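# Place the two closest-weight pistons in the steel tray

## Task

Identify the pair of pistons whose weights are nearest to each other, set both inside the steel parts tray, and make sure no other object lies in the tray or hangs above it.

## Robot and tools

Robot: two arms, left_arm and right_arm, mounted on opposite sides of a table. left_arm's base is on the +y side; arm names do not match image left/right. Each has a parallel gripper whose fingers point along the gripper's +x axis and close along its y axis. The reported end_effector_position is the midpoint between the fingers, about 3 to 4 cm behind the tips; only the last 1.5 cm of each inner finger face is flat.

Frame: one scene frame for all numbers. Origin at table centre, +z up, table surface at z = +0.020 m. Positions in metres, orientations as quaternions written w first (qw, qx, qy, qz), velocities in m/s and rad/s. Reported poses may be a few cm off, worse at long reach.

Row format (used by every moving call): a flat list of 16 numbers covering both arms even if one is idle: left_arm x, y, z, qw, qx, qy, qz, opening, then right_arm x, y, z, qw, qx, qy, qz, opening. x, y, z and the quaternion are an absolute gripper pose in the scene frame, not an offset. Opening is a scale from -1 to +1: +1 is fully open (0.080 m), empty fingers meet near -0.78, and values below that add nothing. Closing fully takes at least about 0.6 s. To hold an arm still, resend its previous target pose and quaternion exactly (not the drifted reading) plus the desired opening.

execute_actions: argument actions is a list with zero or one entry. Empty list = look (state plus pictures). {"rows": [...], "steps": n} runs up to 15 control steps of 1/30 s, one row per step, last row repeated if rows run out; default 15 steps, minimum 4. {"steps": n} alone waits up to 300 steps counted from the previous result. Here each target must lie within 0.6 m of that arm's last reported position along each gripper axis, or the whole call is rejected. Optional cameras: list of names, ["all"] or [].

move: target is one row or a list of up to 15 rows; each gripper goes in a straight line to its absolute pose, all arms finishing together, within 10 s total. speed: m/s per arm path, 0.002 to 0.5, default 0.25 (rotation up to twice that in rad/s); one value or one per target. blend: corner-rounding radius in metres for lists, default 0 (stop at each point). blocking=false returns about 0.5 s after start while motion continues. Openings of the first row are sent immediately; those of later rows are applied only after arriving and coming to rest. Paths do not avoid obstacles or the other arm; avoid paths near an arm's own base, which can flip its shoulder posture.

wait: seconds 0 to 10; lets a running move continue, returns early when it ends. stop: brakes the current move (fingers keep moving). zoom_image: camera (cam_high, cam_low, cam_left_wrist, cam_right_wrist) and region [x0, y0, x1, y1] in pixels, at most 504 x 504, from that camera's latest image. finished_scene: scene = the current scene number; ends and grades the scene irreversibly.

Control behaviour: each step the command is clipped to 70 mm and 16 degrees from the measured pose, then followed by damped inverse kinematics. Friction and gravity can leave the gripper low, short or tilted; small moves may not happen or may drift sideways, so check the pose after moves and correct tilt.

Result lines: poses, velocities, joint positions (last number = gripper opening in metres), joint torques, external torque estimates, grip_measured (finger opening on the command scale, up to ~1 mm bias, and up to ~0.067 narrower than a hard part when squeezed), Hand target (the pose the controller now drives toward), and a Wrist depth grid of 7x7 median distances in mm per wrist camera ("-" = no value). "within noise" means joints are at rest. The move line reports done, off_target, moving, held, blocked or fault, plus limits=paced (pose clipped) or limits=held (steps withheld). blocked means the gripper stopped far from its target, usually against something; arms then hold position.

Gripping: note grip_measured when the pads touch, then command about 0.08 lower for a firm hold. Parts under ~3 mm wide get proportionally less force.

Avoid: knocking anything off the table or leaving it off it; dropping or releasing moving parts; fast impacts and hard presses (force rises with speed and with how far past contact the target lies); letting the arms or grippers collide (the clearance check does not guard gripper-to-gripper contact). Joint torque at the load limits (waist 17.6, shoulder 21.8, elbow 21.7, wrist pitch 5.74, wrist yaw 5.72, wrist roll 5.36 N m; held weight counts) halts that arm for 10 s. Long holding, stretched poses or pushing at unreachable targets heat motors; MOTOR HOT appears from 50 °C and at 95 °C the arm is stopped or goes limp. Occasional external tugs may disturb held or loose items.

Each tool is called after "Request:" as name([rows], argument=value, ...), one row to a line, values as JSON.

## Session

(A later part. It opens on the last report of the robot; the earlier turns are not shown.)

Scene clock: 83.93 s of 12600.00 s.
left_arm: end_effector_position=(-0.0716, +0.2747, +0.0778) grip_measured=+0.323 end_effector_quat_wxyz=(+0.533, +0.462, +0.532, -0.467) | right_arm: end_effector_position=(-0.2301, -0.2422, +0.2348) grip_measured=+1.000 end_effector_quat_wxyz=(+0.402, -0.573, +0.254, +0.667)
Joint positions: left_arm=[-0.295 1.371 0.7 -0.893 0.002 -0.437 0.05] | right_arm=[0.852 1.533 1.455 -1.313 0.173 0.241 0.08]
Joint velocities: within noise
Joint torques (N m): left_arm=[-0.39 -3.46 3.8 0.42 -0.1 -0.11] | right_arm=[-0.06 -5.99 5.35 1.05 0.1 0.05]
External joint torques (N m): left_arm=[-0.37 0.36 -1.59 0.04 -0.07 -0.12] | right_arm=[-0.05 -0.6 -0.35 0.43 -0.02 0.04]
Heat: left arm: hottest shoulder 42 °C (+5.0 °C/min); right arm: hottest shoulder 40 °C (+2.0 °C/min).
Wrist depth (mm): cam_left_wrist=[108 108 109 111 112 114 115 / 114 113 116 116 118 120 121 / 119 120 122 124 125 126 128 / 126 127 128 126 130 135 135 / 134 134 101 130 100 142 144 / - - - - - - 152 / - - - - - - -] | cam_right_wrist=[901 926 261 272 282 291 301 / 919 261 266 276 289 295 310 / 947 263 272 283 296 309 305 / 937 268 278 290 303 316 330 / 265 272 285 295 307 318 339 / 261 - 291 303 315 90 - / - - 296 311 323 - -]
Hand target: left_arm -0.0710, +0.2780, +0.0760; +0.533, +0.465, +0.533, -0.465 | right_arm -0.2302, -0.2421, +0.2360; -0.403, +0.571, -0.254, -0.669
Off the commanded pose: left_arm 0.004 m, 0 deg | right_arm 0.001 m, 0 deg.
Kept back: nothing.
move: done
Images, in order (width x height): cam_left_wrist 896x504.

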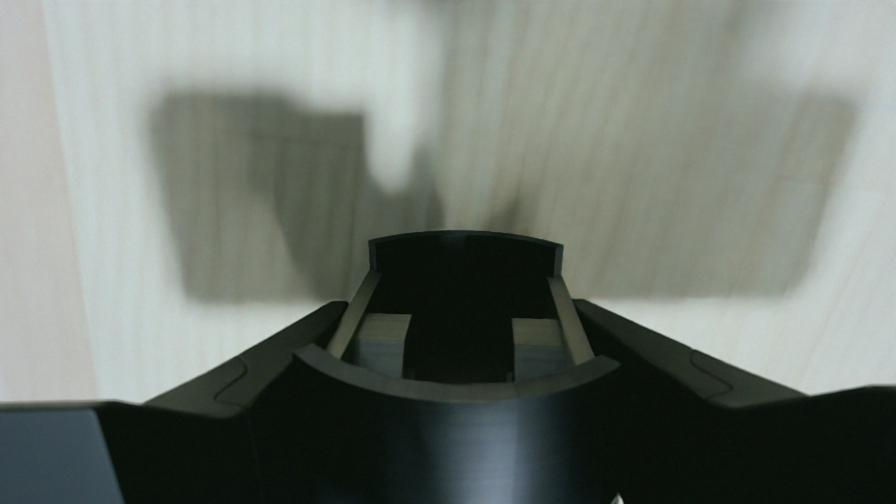

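Request:
move([
  [-0.071, 0.278, 0.15, 0.5328, 0.4648, 0.5328, -0.4648, 0.22, -0.2302, -0.2421, 0.2360, 0.403, -0.571, 0.254, 0.669, 1],
  [0.04, 0.25, 0.195, 0.5, 0.5, 0.5, -0.5, 0.22, -0.2302, -0.2421, 0.2360, 0.403, -0.571, 0.254, 0.669, 1],
  [0.206, 0.198, 0.195, 0.5, 0.5, 0.5, -0.5, 0.22, -0.2302, -0.2421, 0.2360, 0.403, -0.571, 0.254, 0.669, 1],
  [0.206, 0.198, 0.148, 0.5, 0.5, 0.5, -0.5, 0.22, -0.2302, -0.2421, 0.2360, 0.403, -0.571, 0.254, 0.669, 1],
], speed=[0.15,0.25,0.25,0.1], blend=[0.02,0.03,0.01,0], cameras=["cam_left_wrist","cam_low"])

Request:
zoom_image(camera="cam_low", region=[380, 180, 720, 460])

Scene clock: 86.80 s of 12600.00 s.
left_arm: end_effector_position=(+0.2070, +0.1971, +0.1511) grip_measured=+0.323 end_effector_quat_wxyz=(+0.504, +0.500, +0.497, -0.499) | right_arm: end_effector_position=(-0.2301, -0.2422, +0.2348) grip_measured=+1.000 end_effector_quat_wxyz=(+0.402, -0.573, +0.254, +0.667)
Joint positions: left_arm=[0.692 1.85 1.502 -1.213 -0.002 0.683 0.05] | right_arm=[0.852 1.533 1.455 -1.313 0.173 0.241 0.08]
Joint velocities: within noise
Joint torques (N m): left_arm=[0 -6.51 4.71 0.45 0.12 0.15] | right_arm=[0.06 -5.88 5.26 1 0.15 0]
External joint torques (N m): left_arm=[0.01 1.4 -1.03 0.1 0.09 0.15] | right_arm=[0.05 -0.42 -0.44 0.41 0.04 -0.01]
Heat: left arm: hottest shoulder 42 °C (+5.0 °C/min); right arm: hottest shoulder 40 °C (+2.0 °C/min).
Wrist depth (mm): cam_left_wrist=[168 - - - - 121 179 / - 122 - - - 128 132 / 126 128 - - 135 135 171 / 181 135 138 126 138 142 215 / 192 209 100 131 100 223 230 / 219 - - - - - 240 / - - - - - - -] | cam_right_wrist=[892 926 262 272 281 290 301 / 931 261 266 278 289 297 309 / 948 261 273 284 294 309 305 / 937 268 278 289 302 316 329 / 265 271 285 296 307 319 337 / 262 - 292 303 313 90 - / - - 297 310 325 - -]
Hand target: left_arm +0.2060, +0.1980, +0.1479; +0.500, +0.500, +0.500, -0.500 | right_arm -0.2302, -0.2421, +0.2360; -0.403, +0.571, -0.254, -0.669
Off the commanded pose: left_arm 0.003 m, 1 deg | right_arm 0.001 m, 0 deg.
Kept back: nothing.
move: done
Images, in order (width x height): cam_low 896x504, cam_left_wrist 896x504.

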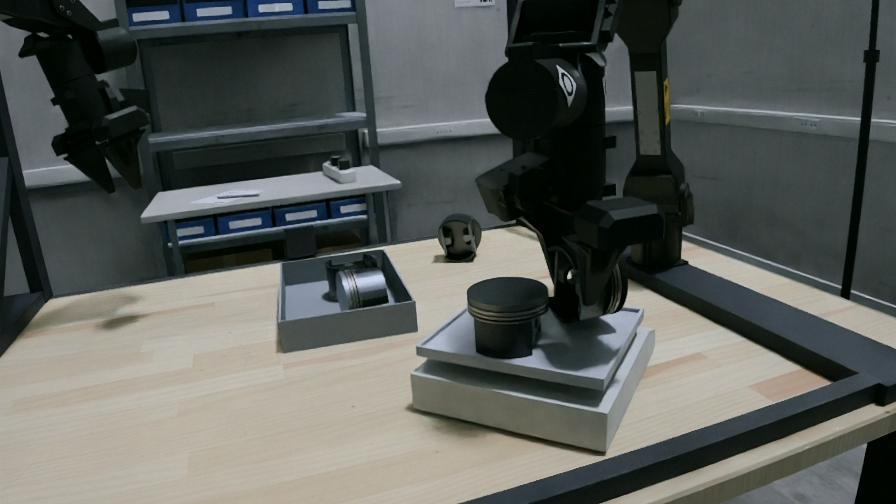

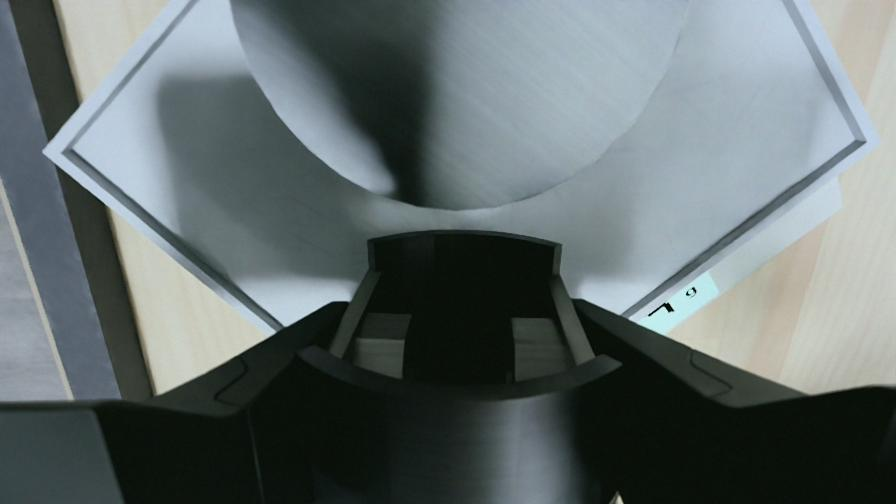

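Scaled by 1.482.

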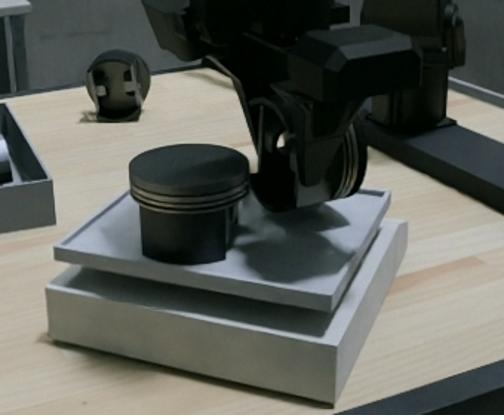

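Request:
move([
  [0.206, 0.199, 0.137, 0.5, 0.5, 0.5, -0.5, 0.22, -0.2302, -0.2421, 0.2360, 0.403, -0.571, 0.254, 0.669, 1],
  [0.206, 0.199, 0.137, 0.5, 0.5, 0.5, -0.5, 0.45, -0.2302, -0.2421, 0.2360, 0.403, -0.571, 0.254, 0.669, 1],
], speed=[0.05,0.1], cameras=["cam_left_wrist","cam_high"])

Request:
zoom_image(camera="cam_high", region=[280, 120, 400, 240])

Scene clock: 88.23 s of 12600.00 s.
left_arm: end_effector_position=(+0.2072, +0.1967, +0.1420) grip_measured=+0.447 end_effector_quat_wxyz=(+0.507, +0.499, +0.494, -0.500) | right_arm: end_effector_position=(-0.2301, -0.2422, +0.2348) grip_measured=+1.000 end_effector_quat_wxyz=(+0.402, -0.573, +0.254, +0.667)
Joint positions: left_arm=[0.692 1.85 1.466 -1.17 -0.001 0.685 0.055] | right_arm=[0.852 1.533 1.455 -1.313 0.173 0.241 0.08]
Joint velocities: within noise
Joint torques (N m): left_arm=[0.15 -6.2 4.32 0.46 0.1 0.15] | right_arm=[0.05 -6.14 5.4 1.01 0.12 0.06]
External joint torques (N m): left_arm=[0.07 1.75 -1.45 0.1 0.08 0.15] | right_arm=[0 -0.71 -0.31 0.39 0.02 0.05]
Heat: left arm: hottest shoulder 42 °C (+4.1 °C/min); right arm: hottest shoulder 40 °C (+2.0 °C/min).
Wrist depth (mm): cam_left_wrist=[161 - - - - 115 116 / 114 - - - - 120 121 / 118 120 - - - 125 127 / 176 125 127 125 130 134 203 / 186 200 99 130 102 210 216 / - - - - - - 226 / - - - - - - -] | cam_right_wrist=[909 928 262 271 281 291 300 / 929 262 267 277 290 295 308 / 933 262 274 282 295 306 304 / 935 267 278 288 303 316 329 / 265 271 286 297 307 318 340 / 263 - 293 303 316 90 - / - - 296 309 323 - -]
Hand target: left_arm +0.2060, +0.1990, +0.1370; +0.500, +0.500, +0.500, -0.500 | right_arm -0.2302, -0.2421, +0.2360; -0.403, +0.571, -0.254, -0.669
Off the commanded pose: left_arm 0.006 m, 1 deg | right_arm 0.001 m, 0 deg.
Kept back: nothing.
move: done
Images, in order (width x height): cam_high 896x504, cam_left_wrist 896x504.

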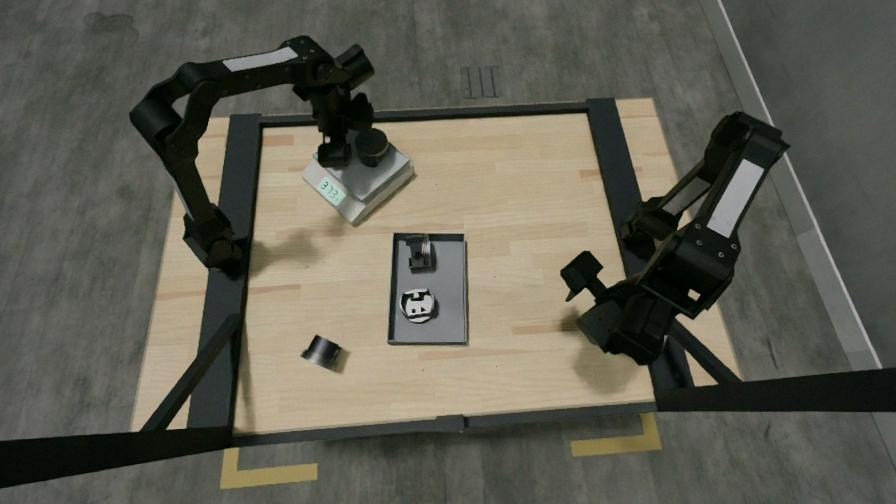

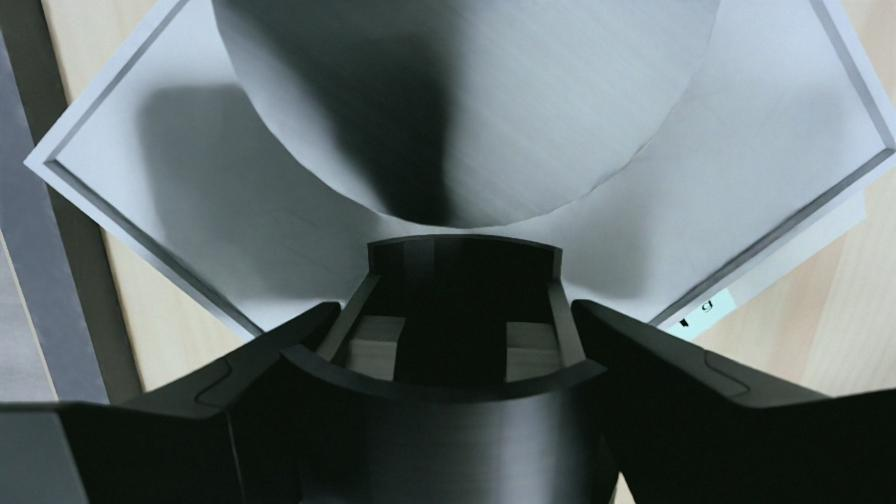

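Scaled by 4.200.

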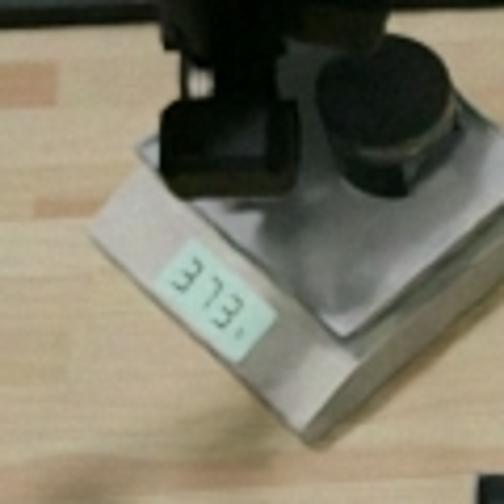

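Request:
move([
  [0.206, 0.199, 0.137, 0.5, 0.5, 0.5, -0.5, 0.56, -0.2302, -0.2421, 0.2360, 0.403, -0.571, 0.254, 0.669, 1],
], speed=[0.1], cameras=["cam_left_wrist","cam_high"])

Request:
zoom_image(camera="cam_high", region=[280, 120, 400, 240])

Request:
wait(seconds=1, cameras=["cam_left_wrist","cam_high"])

Request:
zoom_image(camera="cam_high", region=[280, 120, 400, 240])

Scene clock: 89.17 s of 12600.00 s.
left_arm: end_effector_position=(+0.2072, +0.1967, +0.1420) grip_measured=+0.557 end_effector_quat_wxyz=(+0.507, +0.499, +0.494, -0.500) | right_arm: end_effector_position=(-0.2301, -0.2422, +0.2348) grip_measured=+1.000 end_effector_quat_wxyz=(+0.402, -0.573, +0.254, +0.667)
Joint positions: left_arm=[0.692 1.85 1.466 -1.17 -0.001 0.685 0.06] | right_arm=[0.852 1.533 1.455 -1.313 0.173 0.241 0.08]
Joint velocities: within noise
Joint torques (N m): left_arm=[0.17 -6.2 4.31 0.46 0.1 0.15] | right_arm=[0.05 -6.05 5.28 1 0.13 0.04]
External joint torques (N m): left_arm=[0.17 1.73 -1.45 0.09 0.07 0.15] | right_arm=[0.11 -0.64 -0.43 0.38 0.01 0.03]
Heat: left arm: hottest shoulder 42 °C (+4.1 °C/min); right arm: hottest shoulder 40 °C (+2.0 °C/min).
Wrist depth (mm): cam_left_wrist=[160 - - - - 114 116 / 114 - - - - 120 121 / 118 121 - - - 125 127 / 176 125 127 125 130 133 202 / 187 200 98 131 102 210 216 / - - - - - - 227 / - - - - - - -] | cam_right_wrist=[898 937 261 272 281 291 301 / 915 261 268 277 289 296 310 / 933 263 272 283 294 308 307 / 951 269 277 290 302 315 331 / 265 271 285 297 308 318 342 / 262 - 292 303 315 90 - / - - 297 311 324 - -]
Hand target: left_arm +0.2060, +0.1990, +0.1370; +0.500, +0.500, +0.500, -0.500 | right_arm -0.2302, -0.2421, +0.2360; -0.403, +0.571, -0.254, -0.669
Off the commanded pose: left_arm 0.006 m, 1 deg | right_arm 0.001 m, 0 deg.
Kept back: nothing.
move: done
Images, in order (width x height): cam_high 896x504, cam_left_wrist 896x504.

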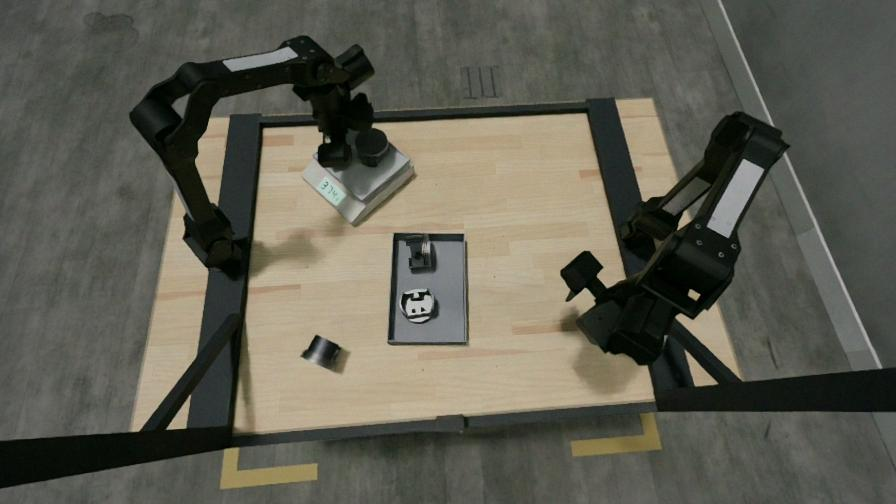

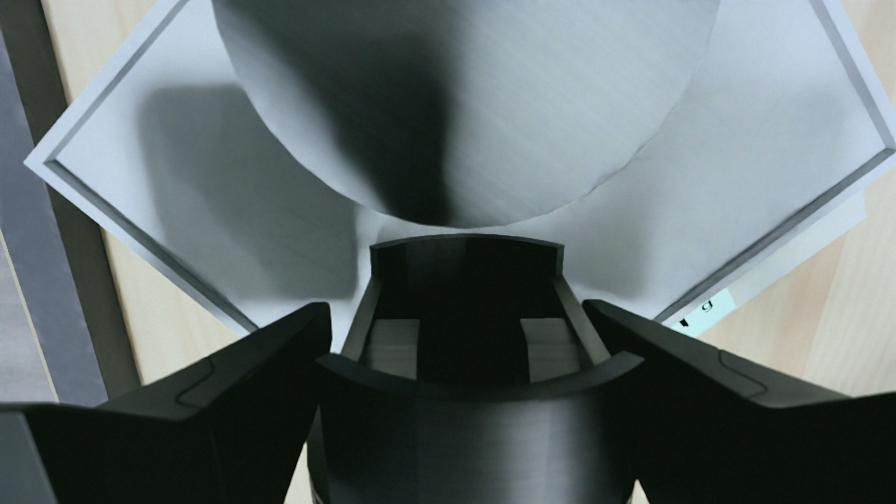

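Scaled by 4.200.

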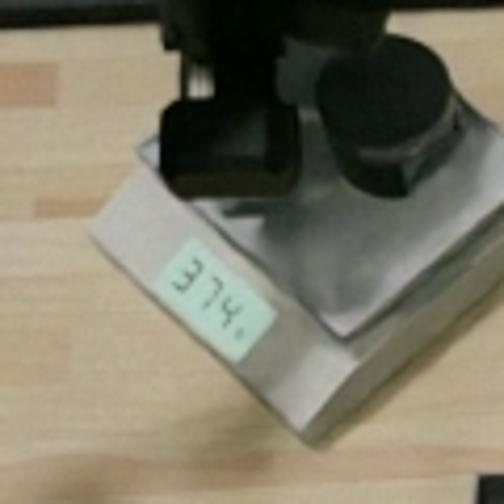

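Scene clock: 90.17 s of 12600.00 s.
left_arm: end_effector_position=(+0.2072, +0.1967, +0.1420) grip_measured=+0.557 end_effector_quat_wxyz=(+0.507, +0.499, +0.494, -0.500) | right_arm: end_effector_position=(-0.2301, -0.2422, +0.2348) grip_measured=+1.000 end_effector_quat_wxyz=(+0.402, -0.573, +0.254, +0.667)
Joint positions: left_arm=[0.692 1.85 1.466 -1.17 -0.001 0.685 0.06] | right_arm=[0.852 1.533 1.455 -1.313 0.173 0.241 0.08]
Joint velocities: within noise
Joint torques (N m): left_arm=[0.16 -6.19 4.32 0.46 0.1 0.14] | right_arm=[-0.02 -6.07 5.44 1.01 0.14 0.05]
External joint torques (N m): left_arm=[0.15 1.68 -1.42 0.09 0.07 0.15] | right_arm=[-0.02 -0.62 -0.25 0.42 0.03 0.04]
Heat: left arm: hottest shoulder 42 °C (+4.1 °C/min); right arm: hottest shoulder 40 °C (+2.0 °C/min).
Wrist depth (mm): cam_left_wrist=[160 - - - - 115 116 / 114 - - - - 120 122 / 118 121 - - - 125 127 / 176 125 127 125 130 134 202 / 186 199 98 130 102 209 216 / - - - - - - 226 / - - - - - - -] | cam_right_wrist=[905 914 262 272 283 291 300 / 918 261 268 277 288 297 309 / 940 263 272 283 295 309 305 / 947 267 278 288 302 316 329 / 265 271 286 297 309 319 338 / 262 - 292 304 314 90 - / - - 297 309 324 - -]
Hand target: left_arm +0.2060, +0.1990, +0.1370; +0.500, +0.500, +0.500, -0.500 | right_arm -0.2302, -0.2421, +0.2360; -0.403, +0.571, -0.254, -0.669
Off the commanded pose: left_arm 0.006 m, 1 deg | right_arm 0.001 m, 0 deg.
Steps of this call (1-30: nothing new was sent). Readings (end_effector_position of left_arm | right_arm):
1: (+0.2072, +0.1967, +0.1420) | (-0.2301, -0.2422, +0.2348)
2: (+0.2072, +0.1967, +0.1420) | (-0.2301, -0.2422, +0.2348)
4: (+0.2072, +0.1967, +0.1420) | (-0.2301, -0.2422, +0.2348)
8: (+0.2072, +0.1967, +0.1420) | (-0.2301, -0.2422, +0.2348)
30: the state above
Images, in order (width x height): cam_high 896x504, cam_left_wrist 896x504.

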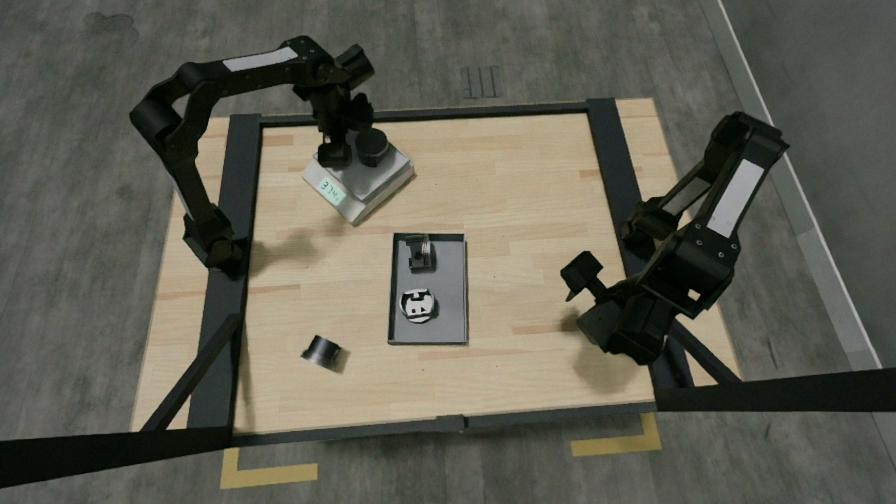

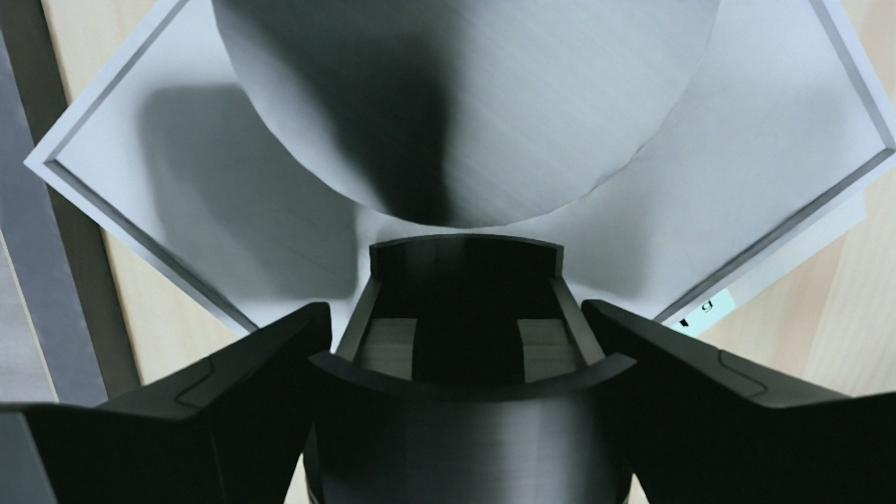

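Scaled by 4.200.

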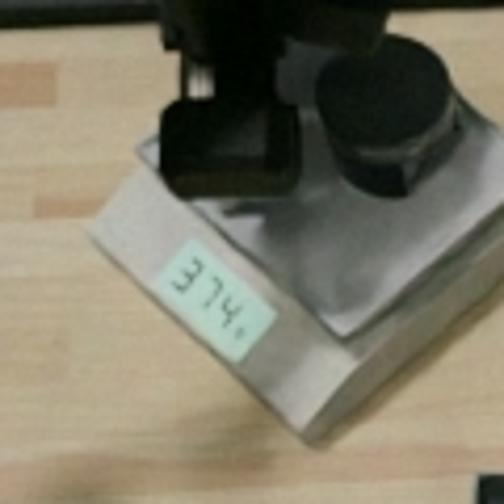

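Request:
move([
  [0.206, 0.199, 0.137, 0.5, 0.5, 0.5, -0.5, 0.22, -0.2302, -0.2421, 0.2360, 0.403, -0.571, 0.254, 0.669, 1],
  [0.206, 0.199, 0.195, 0.5, 0.5, 0.5, -0.5, 0.22, -0.2302, -0.2421, 0.2360, 0.403, -0.571, 0.254, 0.669, 1],
  [0.02, 0.25, 0.17, 0.5, 0.5, 0.5, -0.5, 0.22, -0.2302, -0.2421, 0.2360, 0.403, -0.571, 0.254, 0.669, 1],
  [-0.045, 0.275, 0.12, 0.5, 0.5, 0.5, -0.5, 0.22, -0.2302, -0.2421, 0.2360, 0.403, -0.571, 0.254, 0.669, 1],
  [-0.045, 0.275, 0.074, 0.5, 0.5, 0.5, -0.5, 0.22, -0.2302, -0.2421, 0.2360, 0.403, -0.571, 0.254, 0.669, 1],
  [-0.045, 0.275, 0.074, 0.5, 0.5, 0.5, -0.5, 0.45, -0.2302, -0.2421, 0.2360, 0.403, -0.571, 0.254, 0.669, 1],
  [-0.045, 0.275, 0.074, 0.5, 0.5, 0.5, -0.5, 0.56, -0.2302, -0.2421, 0.2360, 0.403, -0.571, 0.254, 0.669, 1],
], speed=[0.1,0.15,0.3,0.3,0.08,0.1,0.1], blend=[0,0.03,0.03,0.005,0,0,0], cameras=["cam_left_wrist","cam_high","cam_low"])

Scene clock: 95.33 s of 12600.00 s.
left_arm: end_effector_position=(-0.0452, +0.2718, +0.0773) grip_measured=+0.557 end_effector_quat_wxyz=(+0.502, +0.495, +0.498, -0.505) | right_arm: end_effector_position=(-0.2301, -0.2422, +0.2348) grip_measured=+1.000 end_effector_quat_wxyz=(+0.402, -0.573, +0.254, +0.667)
Joint positions: left_arm=[-0.161 1.351 0.683 -0.888 0.003 -0.166 0.06] | right_arm=[0.852 1.533 1.455 -1.313 0.173 0.241 0.08]
Joint velocities: within noise
Joint torques (N m): left_arm=[-0.41 -2.17 4 0.49 -0.11 -0.13] | right_arm=[-0.05 -6.11 5.39 1.02 0.15 0.05]
External joint torques (N m): left_arm=[-0.41 1.47 -1.29 0.13 -0.09 -0.13] | right_arm=[-0.06 -0.77 -0.25 0.42 0.04 0.04]
Heat: left arm: hottest shoulder 41 °C (+1.0 °C/min); right arm: hottest shoulder 40 °C (+1.0 °C/min).
Wrist depth (mm): cam_left_wrist=[107 108 109 111 112 113 115 / - 113 115 116 118 119 121 / 119 119 121 123 125 126 128 / 125 126 128 126 129 135 135 / 133 132 98 130 101 141 144 / - - - - - - - / - - - - - - -] | cam_right_wrist=[895 914 261 270 280 290 302 / 918 262 267 276 288 297 309 / 940 264 272 282 296 307 305 / 941 268 277 288 302 316 332 / 266 271 284 296 308 316 339 / 263 - 291 302 315 90 - / - - 297 311 324 - -]
Hand target: left_arm -0.0450, +0.2751, +0.0740; +0.500, +0.500, +0.500, -0.500 | right_arm -0.2302, -0.2421, +0.2360; -0.403, +0.571, -0.254, -0.669
Off the commanded pose: left_arm 0.005 m, 1 deg | right_arm 0.001 m, 0 deg.
Kept back: nothing.
move: done; blend cut to 0.029 m at target 2
Images, in order (width x height): cam_high 896x504, cam_low 896x504, cam_left_wrist 896x504.

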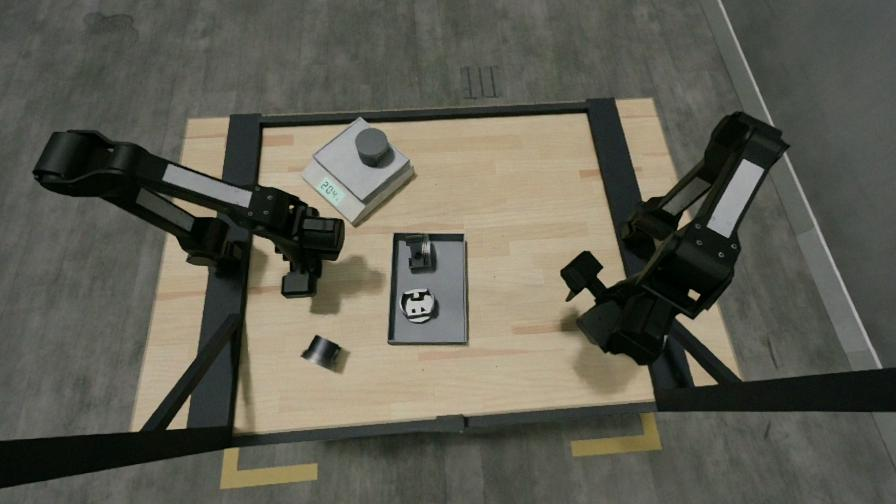

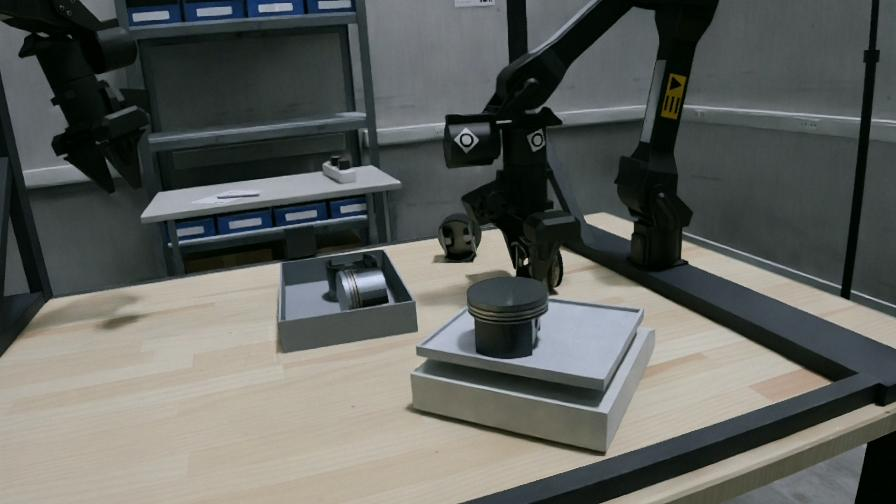

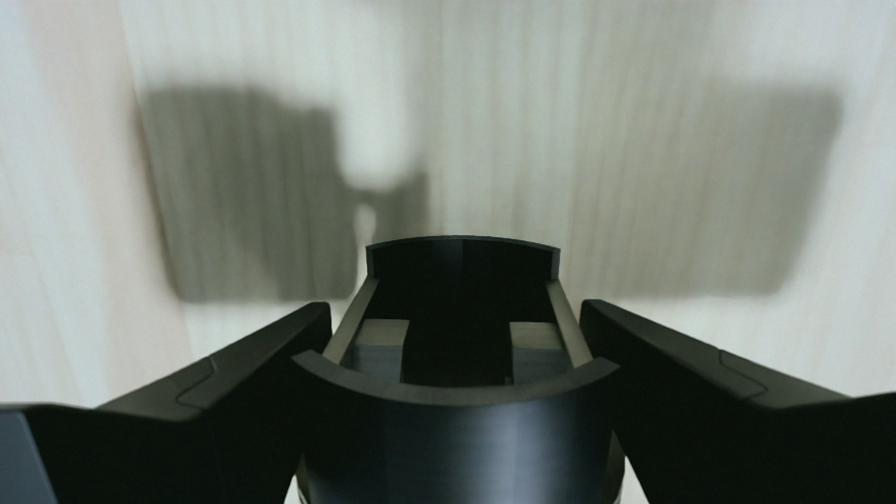

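Request:
move([
  [-0.045, 0.275, 0.074, 0.5, 0.5, 0.5, -0.5, 0.9, -0.2302, -0.2421, 0.2360, 0.403, -0.571, 0.254, 0.669, 1],
  [-0.045, 0.275, 0.16, 0.5, 0.5, 0.5, -0.5, 1, -0.2302, -0.2421, 0.2360, 0.403, -0.571, 0.254, 0.669, 1],
  [-0.19, 0.245, 0.18, 0.694, 0.134, 0.694, -0.134, 1, -0.2302, -0.2421, 0.2360, 0.403, -0.571, 0.254, 0.669, 1],
], speed=[0.1,0.15,0.4], cameras=["cam_left_wrist","cam_high","cam_low"])

Scene clock: 99.80 s of 12600.00 s.
left_arm: end_effector_position=(-0.1882, +0.2462, +0.1802) grip_measured=+1.000 end_effector_quat_wxyz=(+0.693, +0.134, +0.696, -0.135) | right_arm: end_effector_position=(-0.2301, -0.2422, +0.2348) grip_measured=+1.000 end_effector_quat_wxyz=(+0.402, -0.573, +0.254, +0.667)
Joint positions: left_arm=[-0.671 1.598 1.326 -1.296 0.003 -1.865 0.08] | right_arm=[0.852 1.533 1.455 -1.313 0.173 0.241 0.08]
Joint velocities: within noise
Joint torques (N m): left_arm=[-0.41 -4.03 6.46 0.22 -0.16 -0.14] | right_arm=[-0.01 -6.11 5.54 1.01 0.13 0.01]
External joint torques (N m): left_arm=[-0.41 1.94 0.72 -0.07 -0.12 -0.13] | right_arm=[0 -0.62 -0.19 0.4 0.01 0.01]
Heat: left arm: hottest shoulder 41 °C (+1.0 °C/min); right arm: hottest shoulder 40 °C (+1.0 °C/min).
Wrist depth (mm): cam_left_wrist=[199 201 202 203 204 200 205 / 210 209 212 213 215 214 213 / 221 222 224 225 227 229 230 / 224 234 237 235 237 242 245 / 217 244 249 189 176 252 261 / - - 269 272 275 87 - / - - 286 288 291 - -] | cam_right_wrist=[902 919 262 273 281 290 302 / 923 261 267 277 288 296 309 / 949 262 273 285 295 308 306 / 939 267 278 289 302 316 330 / 264 272 285 297 307 318 340 / 263 - 292 302 314 90 - / - - 298 309 323 - -]
Hand target: left_arm -0.1900, +0.2450, +0.1800; +0.694, +0.134, +0.694, -0.134 | right_arm -0.2302, -0.2421, +0.2360; -0.403, +0.571, -0.254, -0.669
Off the commanded pose: left_arm 0.002 m, 0 deg | right_arm 0.001 m, 0 deg.
Kept back: nothing.
move: done
Images, in order (width x height): cam_high 896x504, cam_low 896x504, cam_left_wrist 896x504.

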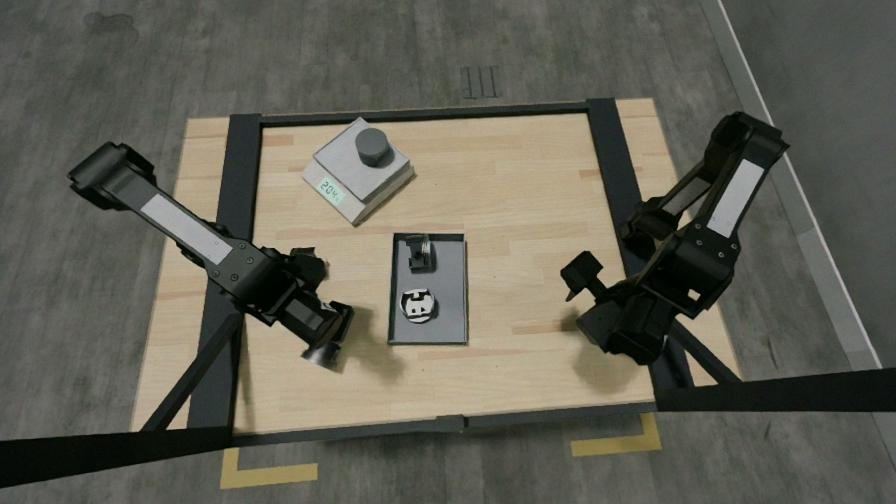

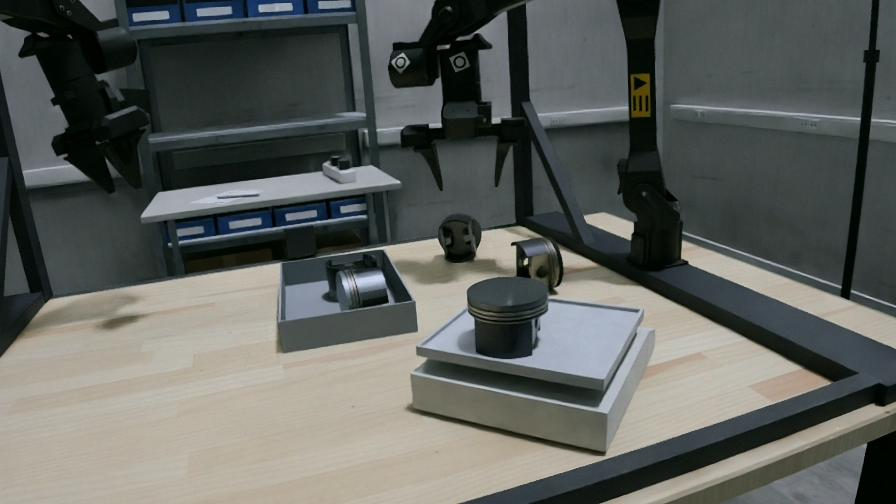

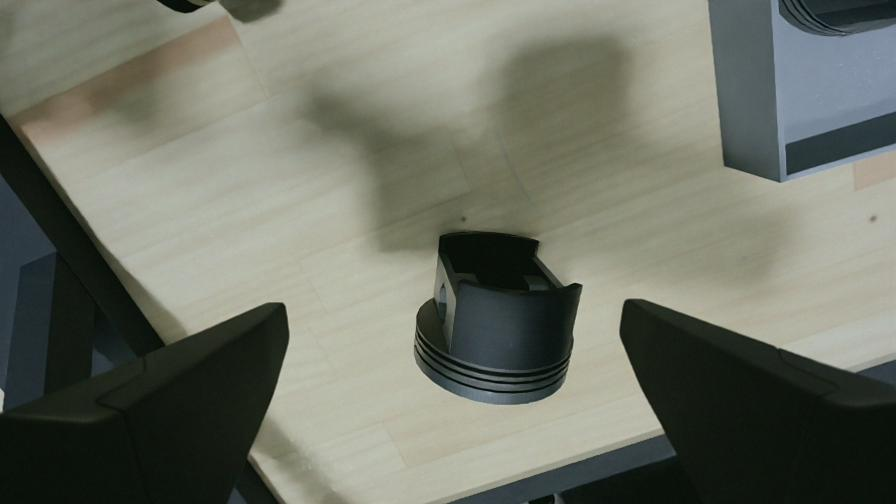

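Request:
move([
  [-0.237, 0.246, 0.135, 0.694, 0.134, 0.694, -0.134, 1, -0.2302, -0.2421, 0.2360, 0.403, -0.571, 0.254, 0.669, 1],
], speed=[0.2], cameras=["cam_left_wrist"])

Scene clock: 100.90 s of 12600.00 s.
left_arm: end_effector_position=(-0.2377, +0.2445, +0.1398) grip_measured=+1.000 end_effector_quat_wxyz=(+0.690, +0.130, +0.698, -0.139) | right_arm: end_effector_position=(-0.2301, -0.2422, +0.2348) grip_measured=+1.000 end_effector_quat_wxyz=(+0.402, -0.573, +0.254, +0.667)
Joint positions: left_arm=[-0.792 1.734 1.314 -1.135 0.002 -1.985 0.08] | right_arm=[0.852 1.533 1.455 -1.313 0.173 0.241 0.08]
Joint velocities: within noise
Joint torques (N m): left_arm=[-0.35 -4.97 4.57 0.45 -0.12 -0.13] | right_arm=[-0.13 -6.07 5.31 1 0.14 0.03]
External joint torques (N m): left_arm=[-0.35 1.96 -1.08 0.14 -0.07 -0.14] | right_arm=[-0.12 -0.68 -0.37 0.39 0.03 0.03]
Heat: left arm: hottest shoulder 41 °C (+0.0 °C/min); right arm: hottest shoulder 40 °C (+1.0 °C/min).
Wrist depth (mm): cam_left_wrist=[162 162 164 165 167 168 148 / 169 171 172 173 176 178 180 / 179 180 182 179 185 188 189 / 190 191 192 120 195 198 201 / 199 198 198 127 205 209 213 / - - 217 220 223 87 - / - - 233 236 238 - -] | cam_right_wrist=[909 931 261 271 282 289 301 / 928 262 267 276 288 295 309 / 942 263 273 283 296 308 305 / 952 268 277 288 302 316 331 / 266 272 285 296 307 318 338 / 262 - 293 303 315 90 - / - - 298 309 323 - -]
Hand target: left_arm -0.2369, +0.2461, +0.1351; +0.694, +0.134, +0.694, -0.134 | right_arm -0.2302, -0.2421, +0.2360; -0.403, +0.571, -0.254, -0.669
Off the commanded pose: left_arm 0.005 m, 1 deg | right_arm 0.001 m, 0 deg.
Kept back: nothing.
move: done
Images, in order (width x height): cam_left_wrist 896x504.

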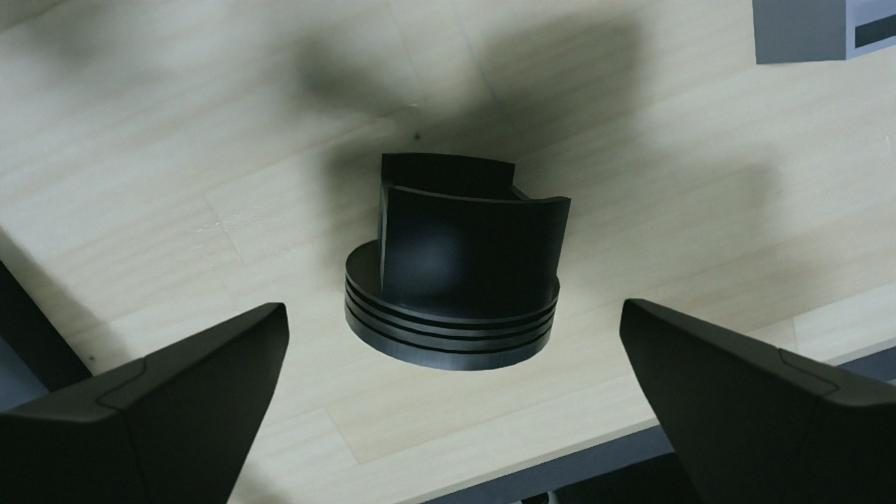

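Request:
move([
  [-0.237, 0.248, 0.074, 0.694, 0.134, 0.694, -0.134, 1, -0.2302, -0.2421, 0.2360, 0.403, -0.571, 0.254, 0.669, 1],
], speed=[0.1], cameras=["cam_left_wrist"])

Scene clock: 102.10 s of 12600.00 s.
left_arm: end_effector_position=(-0.2386, +0.2451, +0.0791) grip_measured=+1.000 end_effector_quat_wxyz=(+0.690, +0.130, +0.698, -0.139) | right_arm: end_effector_position=(-0.2301, -0.2422, +0.2348) grip_measured=+1.000 end_effector_quat_wxyz=(+0.402, -0.573, +0.254, +0.667)
Joint positions: left_arm=[-0.795 1.802 1.144 -0.896 0.002 -1.989 0.08] | right_arm=[0.852 1.533 1.455 -1.313 0.173 0.241 0.08]
Joint velocities: within noise
Joint torques (N m): left_arm=[-0.42 -5.12 3.97 0.43 -0.11 -0.14] | right_arm=[0.04 -6.04 5.42 1.04 0.13 0.03]
External joint torques (N m): left_arm=[-0.4 1.91 -1.28 0.13 -0.06 -0.14] | right_arm=[0.04 -0.63 -0.27 0.43 0.02 0.03]
Heat: left arm: hottest shoulder 41 °C (+0.0 °C/min); right arm: hottest shoulder 40 °C (+1.0 °C/min).
Wrist depth (mm): cam_left_wrist=[107 108 109 111 111 112 113 / 114 113 115 115 117 118 119 / 119 120 120 121 123 124 126 / 125 126 126 121 128 134 134 / 134 131 - - - 139 142 / - - - - - - - / - - - - - - -] | cam_right_wrist=[907 931 261 271 283 291 301 / 922 262 268 276 288 295 310 / 924 263 273 283 296 307 306 / 950 268 277 288 302 316 330 / 265 272 285 296 307 319 342 / 262 - 291 301 314 90 - / - - 298 310 323 - -]
Hand target: left_arm -0.2370, +0.2480, +0.0741; +0.694, +0.134, +0.694, -0.134 | right_arm -0.2302, -0.2421, +0.2360; -0.403, +0.571, -0.254, -0.669
Off the commanded pose: left_arm 0.006 m, 1 deg | right_arm 0.001 m, 0 deg.
Kept back: nothing.
move: done
Images, in order (width x height): cam_left_wrist 896x504.

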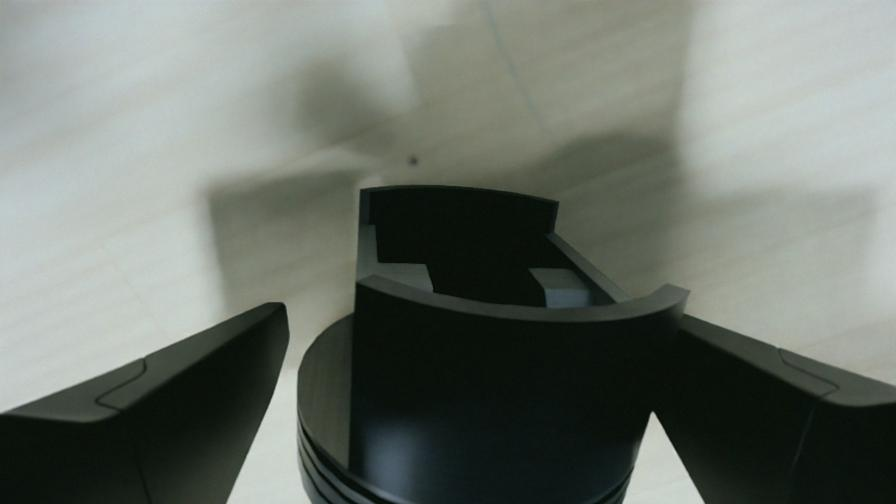

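Request:
move([
  [-0.231, 0.2415, 0.074, 0.694, 0.134, 0.694, -0.134, 1, -0.2302, -0.2421, 0.2360, 0.403, -0.571, 0.254, 0.669, 1],
  [-0.231, 0.2415, 0.074, 0.694, 0.134, 0.694, -0.134, 0.5, -0.2302, -0.2421, 0.2360, 0.403, -0.571, 0.254, 0.669, 1],
], speed=[0.06,0.1], cameras=["cam_left_wrist"])

Scene clock: 103.63 s of 12600.00 s.
left_arm: end_effector_position=(-0.2338, +0.2401, +0.0788) grip_measured=+0.504 end_effector_quat_wxyz=(+0.691, +0.129, +0.698, -0.139) | right_arm: end_effector_position=(-0.2301, -0.2422, +0.2348) grip_measured=+1.000 end_effector_quat_wxyz=(+0.402, -0.573, +0.254, +0.667)
Joint positions: left_arm=[-0.773 1.803 1.144 -0.895 0.001 -1.969 0.058] | right_arm=[0.852 1.533 1.455 -1.313 0.173 0.241 0.08]
Joint velocities: within noise
Joint torques (N m): left_arm=[0.16 -5.09 4.18 0.38 -0.08 0.12] | right_arm=[-0.08 -6.08 5.3 1.01 0.11 0.04]
External joint torques (N m): left_arm=[0.2 1.94 -1.06 0.08 -0.04 0.12] | right_arm=[-0.08 -0.66 -0.37 0.41 0 0.03]
Heat: left arm: hottest shoulder 41 °C (+0.0 °C/min); right arm: hottest shoulder 40 °C (+1.0 °C/min).
Wrist depth (mm): cam_left_wrist=[- 107 109 110 111 112 113 / - 113 114 115 116 118 119 / 119 119 120 122 123 124 126 / 125 126 127 125 129 133 134 / 134 133 107 130 101 139 141 / - - - - - - 149 / - - - - - - -] | cam_right_wrist=[899 916 262 271 281 291 302 / 922 261 267 278 287 295 309 / 929 262 273 282 294 307 306 / 956 268 278 288 302 316 331 / 266 271 284 295 307 317 339 / 262 - 291 304 313 90 - / - - 298 309 323 - -]
Hand target: left_arm -0.2309, +0.2416, +0.0740; +0.694, +0.134, +0.694, -0.134 | right_arm -0.2302, -0.2421, +0.2360; -0.403, +0.571, -0.254, -0.669
Off the commanded pose: left_arm 0.006 m, 1 deg | right_arm 0.001 m, 0 deg.
Kept back: nothing.
move: done
Images, in order (width x height): cam_left_wrist 896x504.

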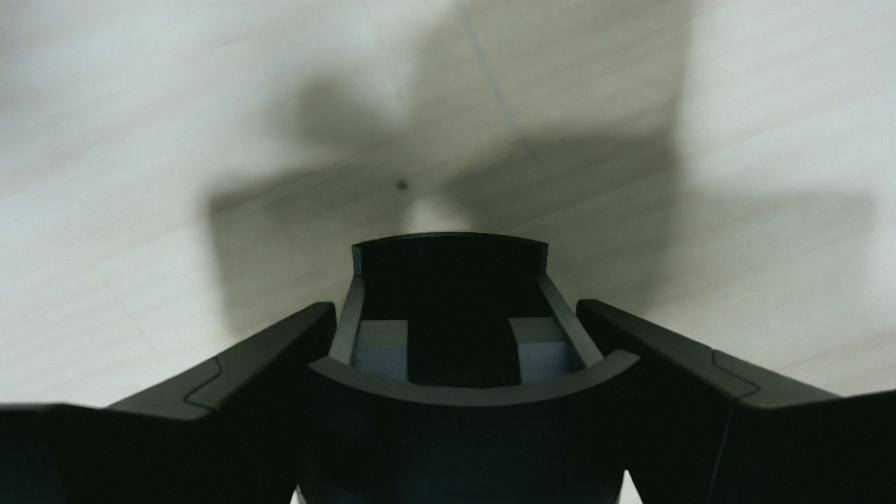

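Request:
move([
  [-0.231, 0.2415, 0.074, 0.694, 0.134, 0.694, -0.134, 0.22, -0.2302, -0.2421, 0.2360, 0.403, -0.571, 0.254, 0.669, 1],
  [-0.231, 0.2415, 0.16, 0.694, 0.134, 0.694, -0.134, 0.22, -0.2302, -0.2421, 0.2360, 0.403, -0.571, 0.254, 0.669, 1],
  [-0.05, 0.22, 0.195, 0.6124, 0.3536, 0.6124, -0.3536, 0.22, -0.2302, -0.2421, 0.2360, 0.403, -0.571, 0.254, 0.669, 1],
  [0.206, 0.20, 0.195, 0.5, 0.5, 0.5, -0.5, 0.22, -0.2302, -0.2421, 0.2360, 0.403, -0.571, 0.254, 0.669, 1],
  [0.206, 0.20, 0.148, 0.5, 0.5, 0.5, -0.5, 0.22, -0.2302, -0.2421, 0.2360, 0.403, -0.571, 0.254, 0.669, 1],
], speed=[0.1,0.15,0.35,0.35,0.1], blend=[0,0.02,0.03,0.01,0], cameras=["cam_left_wrist","cam_low"])

Scene clock: 107.73 s of 12600.00 s.
left_arm: end_effector_position=(+0.2073, +0.1995, +0.1508) grip_measured=+0.300 end_effector_quat_wxyz=(+0.504, +0.499, +0.498, -0.498) | right_arm: end_effector_position=(-0.2301, -0.2422, +0.2348) grip_measured=+1.000 end_effector_quat_wxyz=(+0.402, -0.573, +0.254, +0.667)
Joint positions: left_arm=[0.698 1.845 1.494 -1.212 -0.002 0.687 0.048] | right_arm=[0.852 1.533 1.455 -1.313 0.173 0.241 0.08]
Joint velocities: within noise
Joint torques (N m): left_arm=[-0.18 -6.55 4.88 0.44 0.11 0.15] | right_arm=[-0.01 -6.2 5.42 1.05 0.11 0.03]
External joint torques (N m): left_arm=[-0.18 1.34 -0.9 0.07 0.08 0.15] | right_arm=[-0.01 -0.83 -0.25 0.43 -0.01 0.03]
Heat: left arm: hottest shoulder 41 °C (-1.0 °C/min); right arm: hottest shoulder 40 °C (+1.0 °C/min).
Wrist depth (mm): cam_left_wrist=[166 - - - - 122 178 / - 121 - - - 127 131 / 125 128 131 - 134 135 176 / 180 134 137 126 139 142 214 / 191 208 108 130 101 224 230 / 198 - - - - - 240 / - - - - - - -] | cam_right_wrist=[915 925 261 273 281 290 301 / 901 261 267 276 289 295 309 / 944 263 273 284 296 307 306 / 961 267 278 288 302 316 331 / 265 271 285 296 307 317 339 / 262 - 291 303 315 90 - / - - 295 310 326 - -]
Hand target: left_arm +0.2060, +0.1999, +0.1481; +0.500, +0.500, +0.500, -0.500 | right_arm -0.2302, -0.2421, +0.2360; -0.403, +0.571, -0.254, -0.669
Off the commanded pose: left_arm 0.003 m, 1 deg | right_arm 0.001 m, 0 deg.
Kept back: nothing.
move: done
Images, in order (width x height): cam_low 896x504, cam_left_wrist 896x504.

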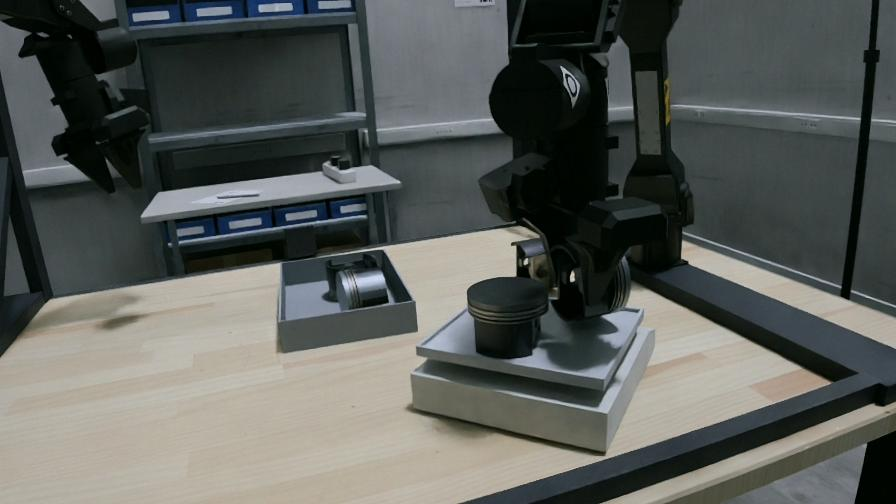

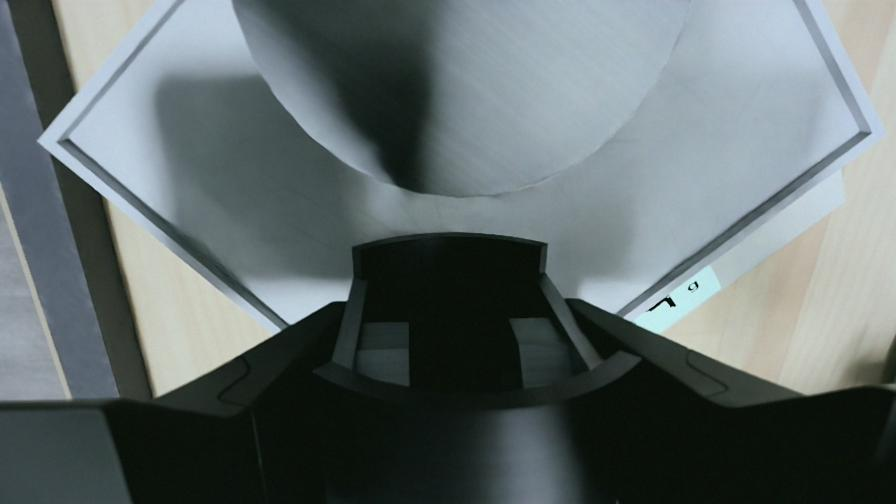

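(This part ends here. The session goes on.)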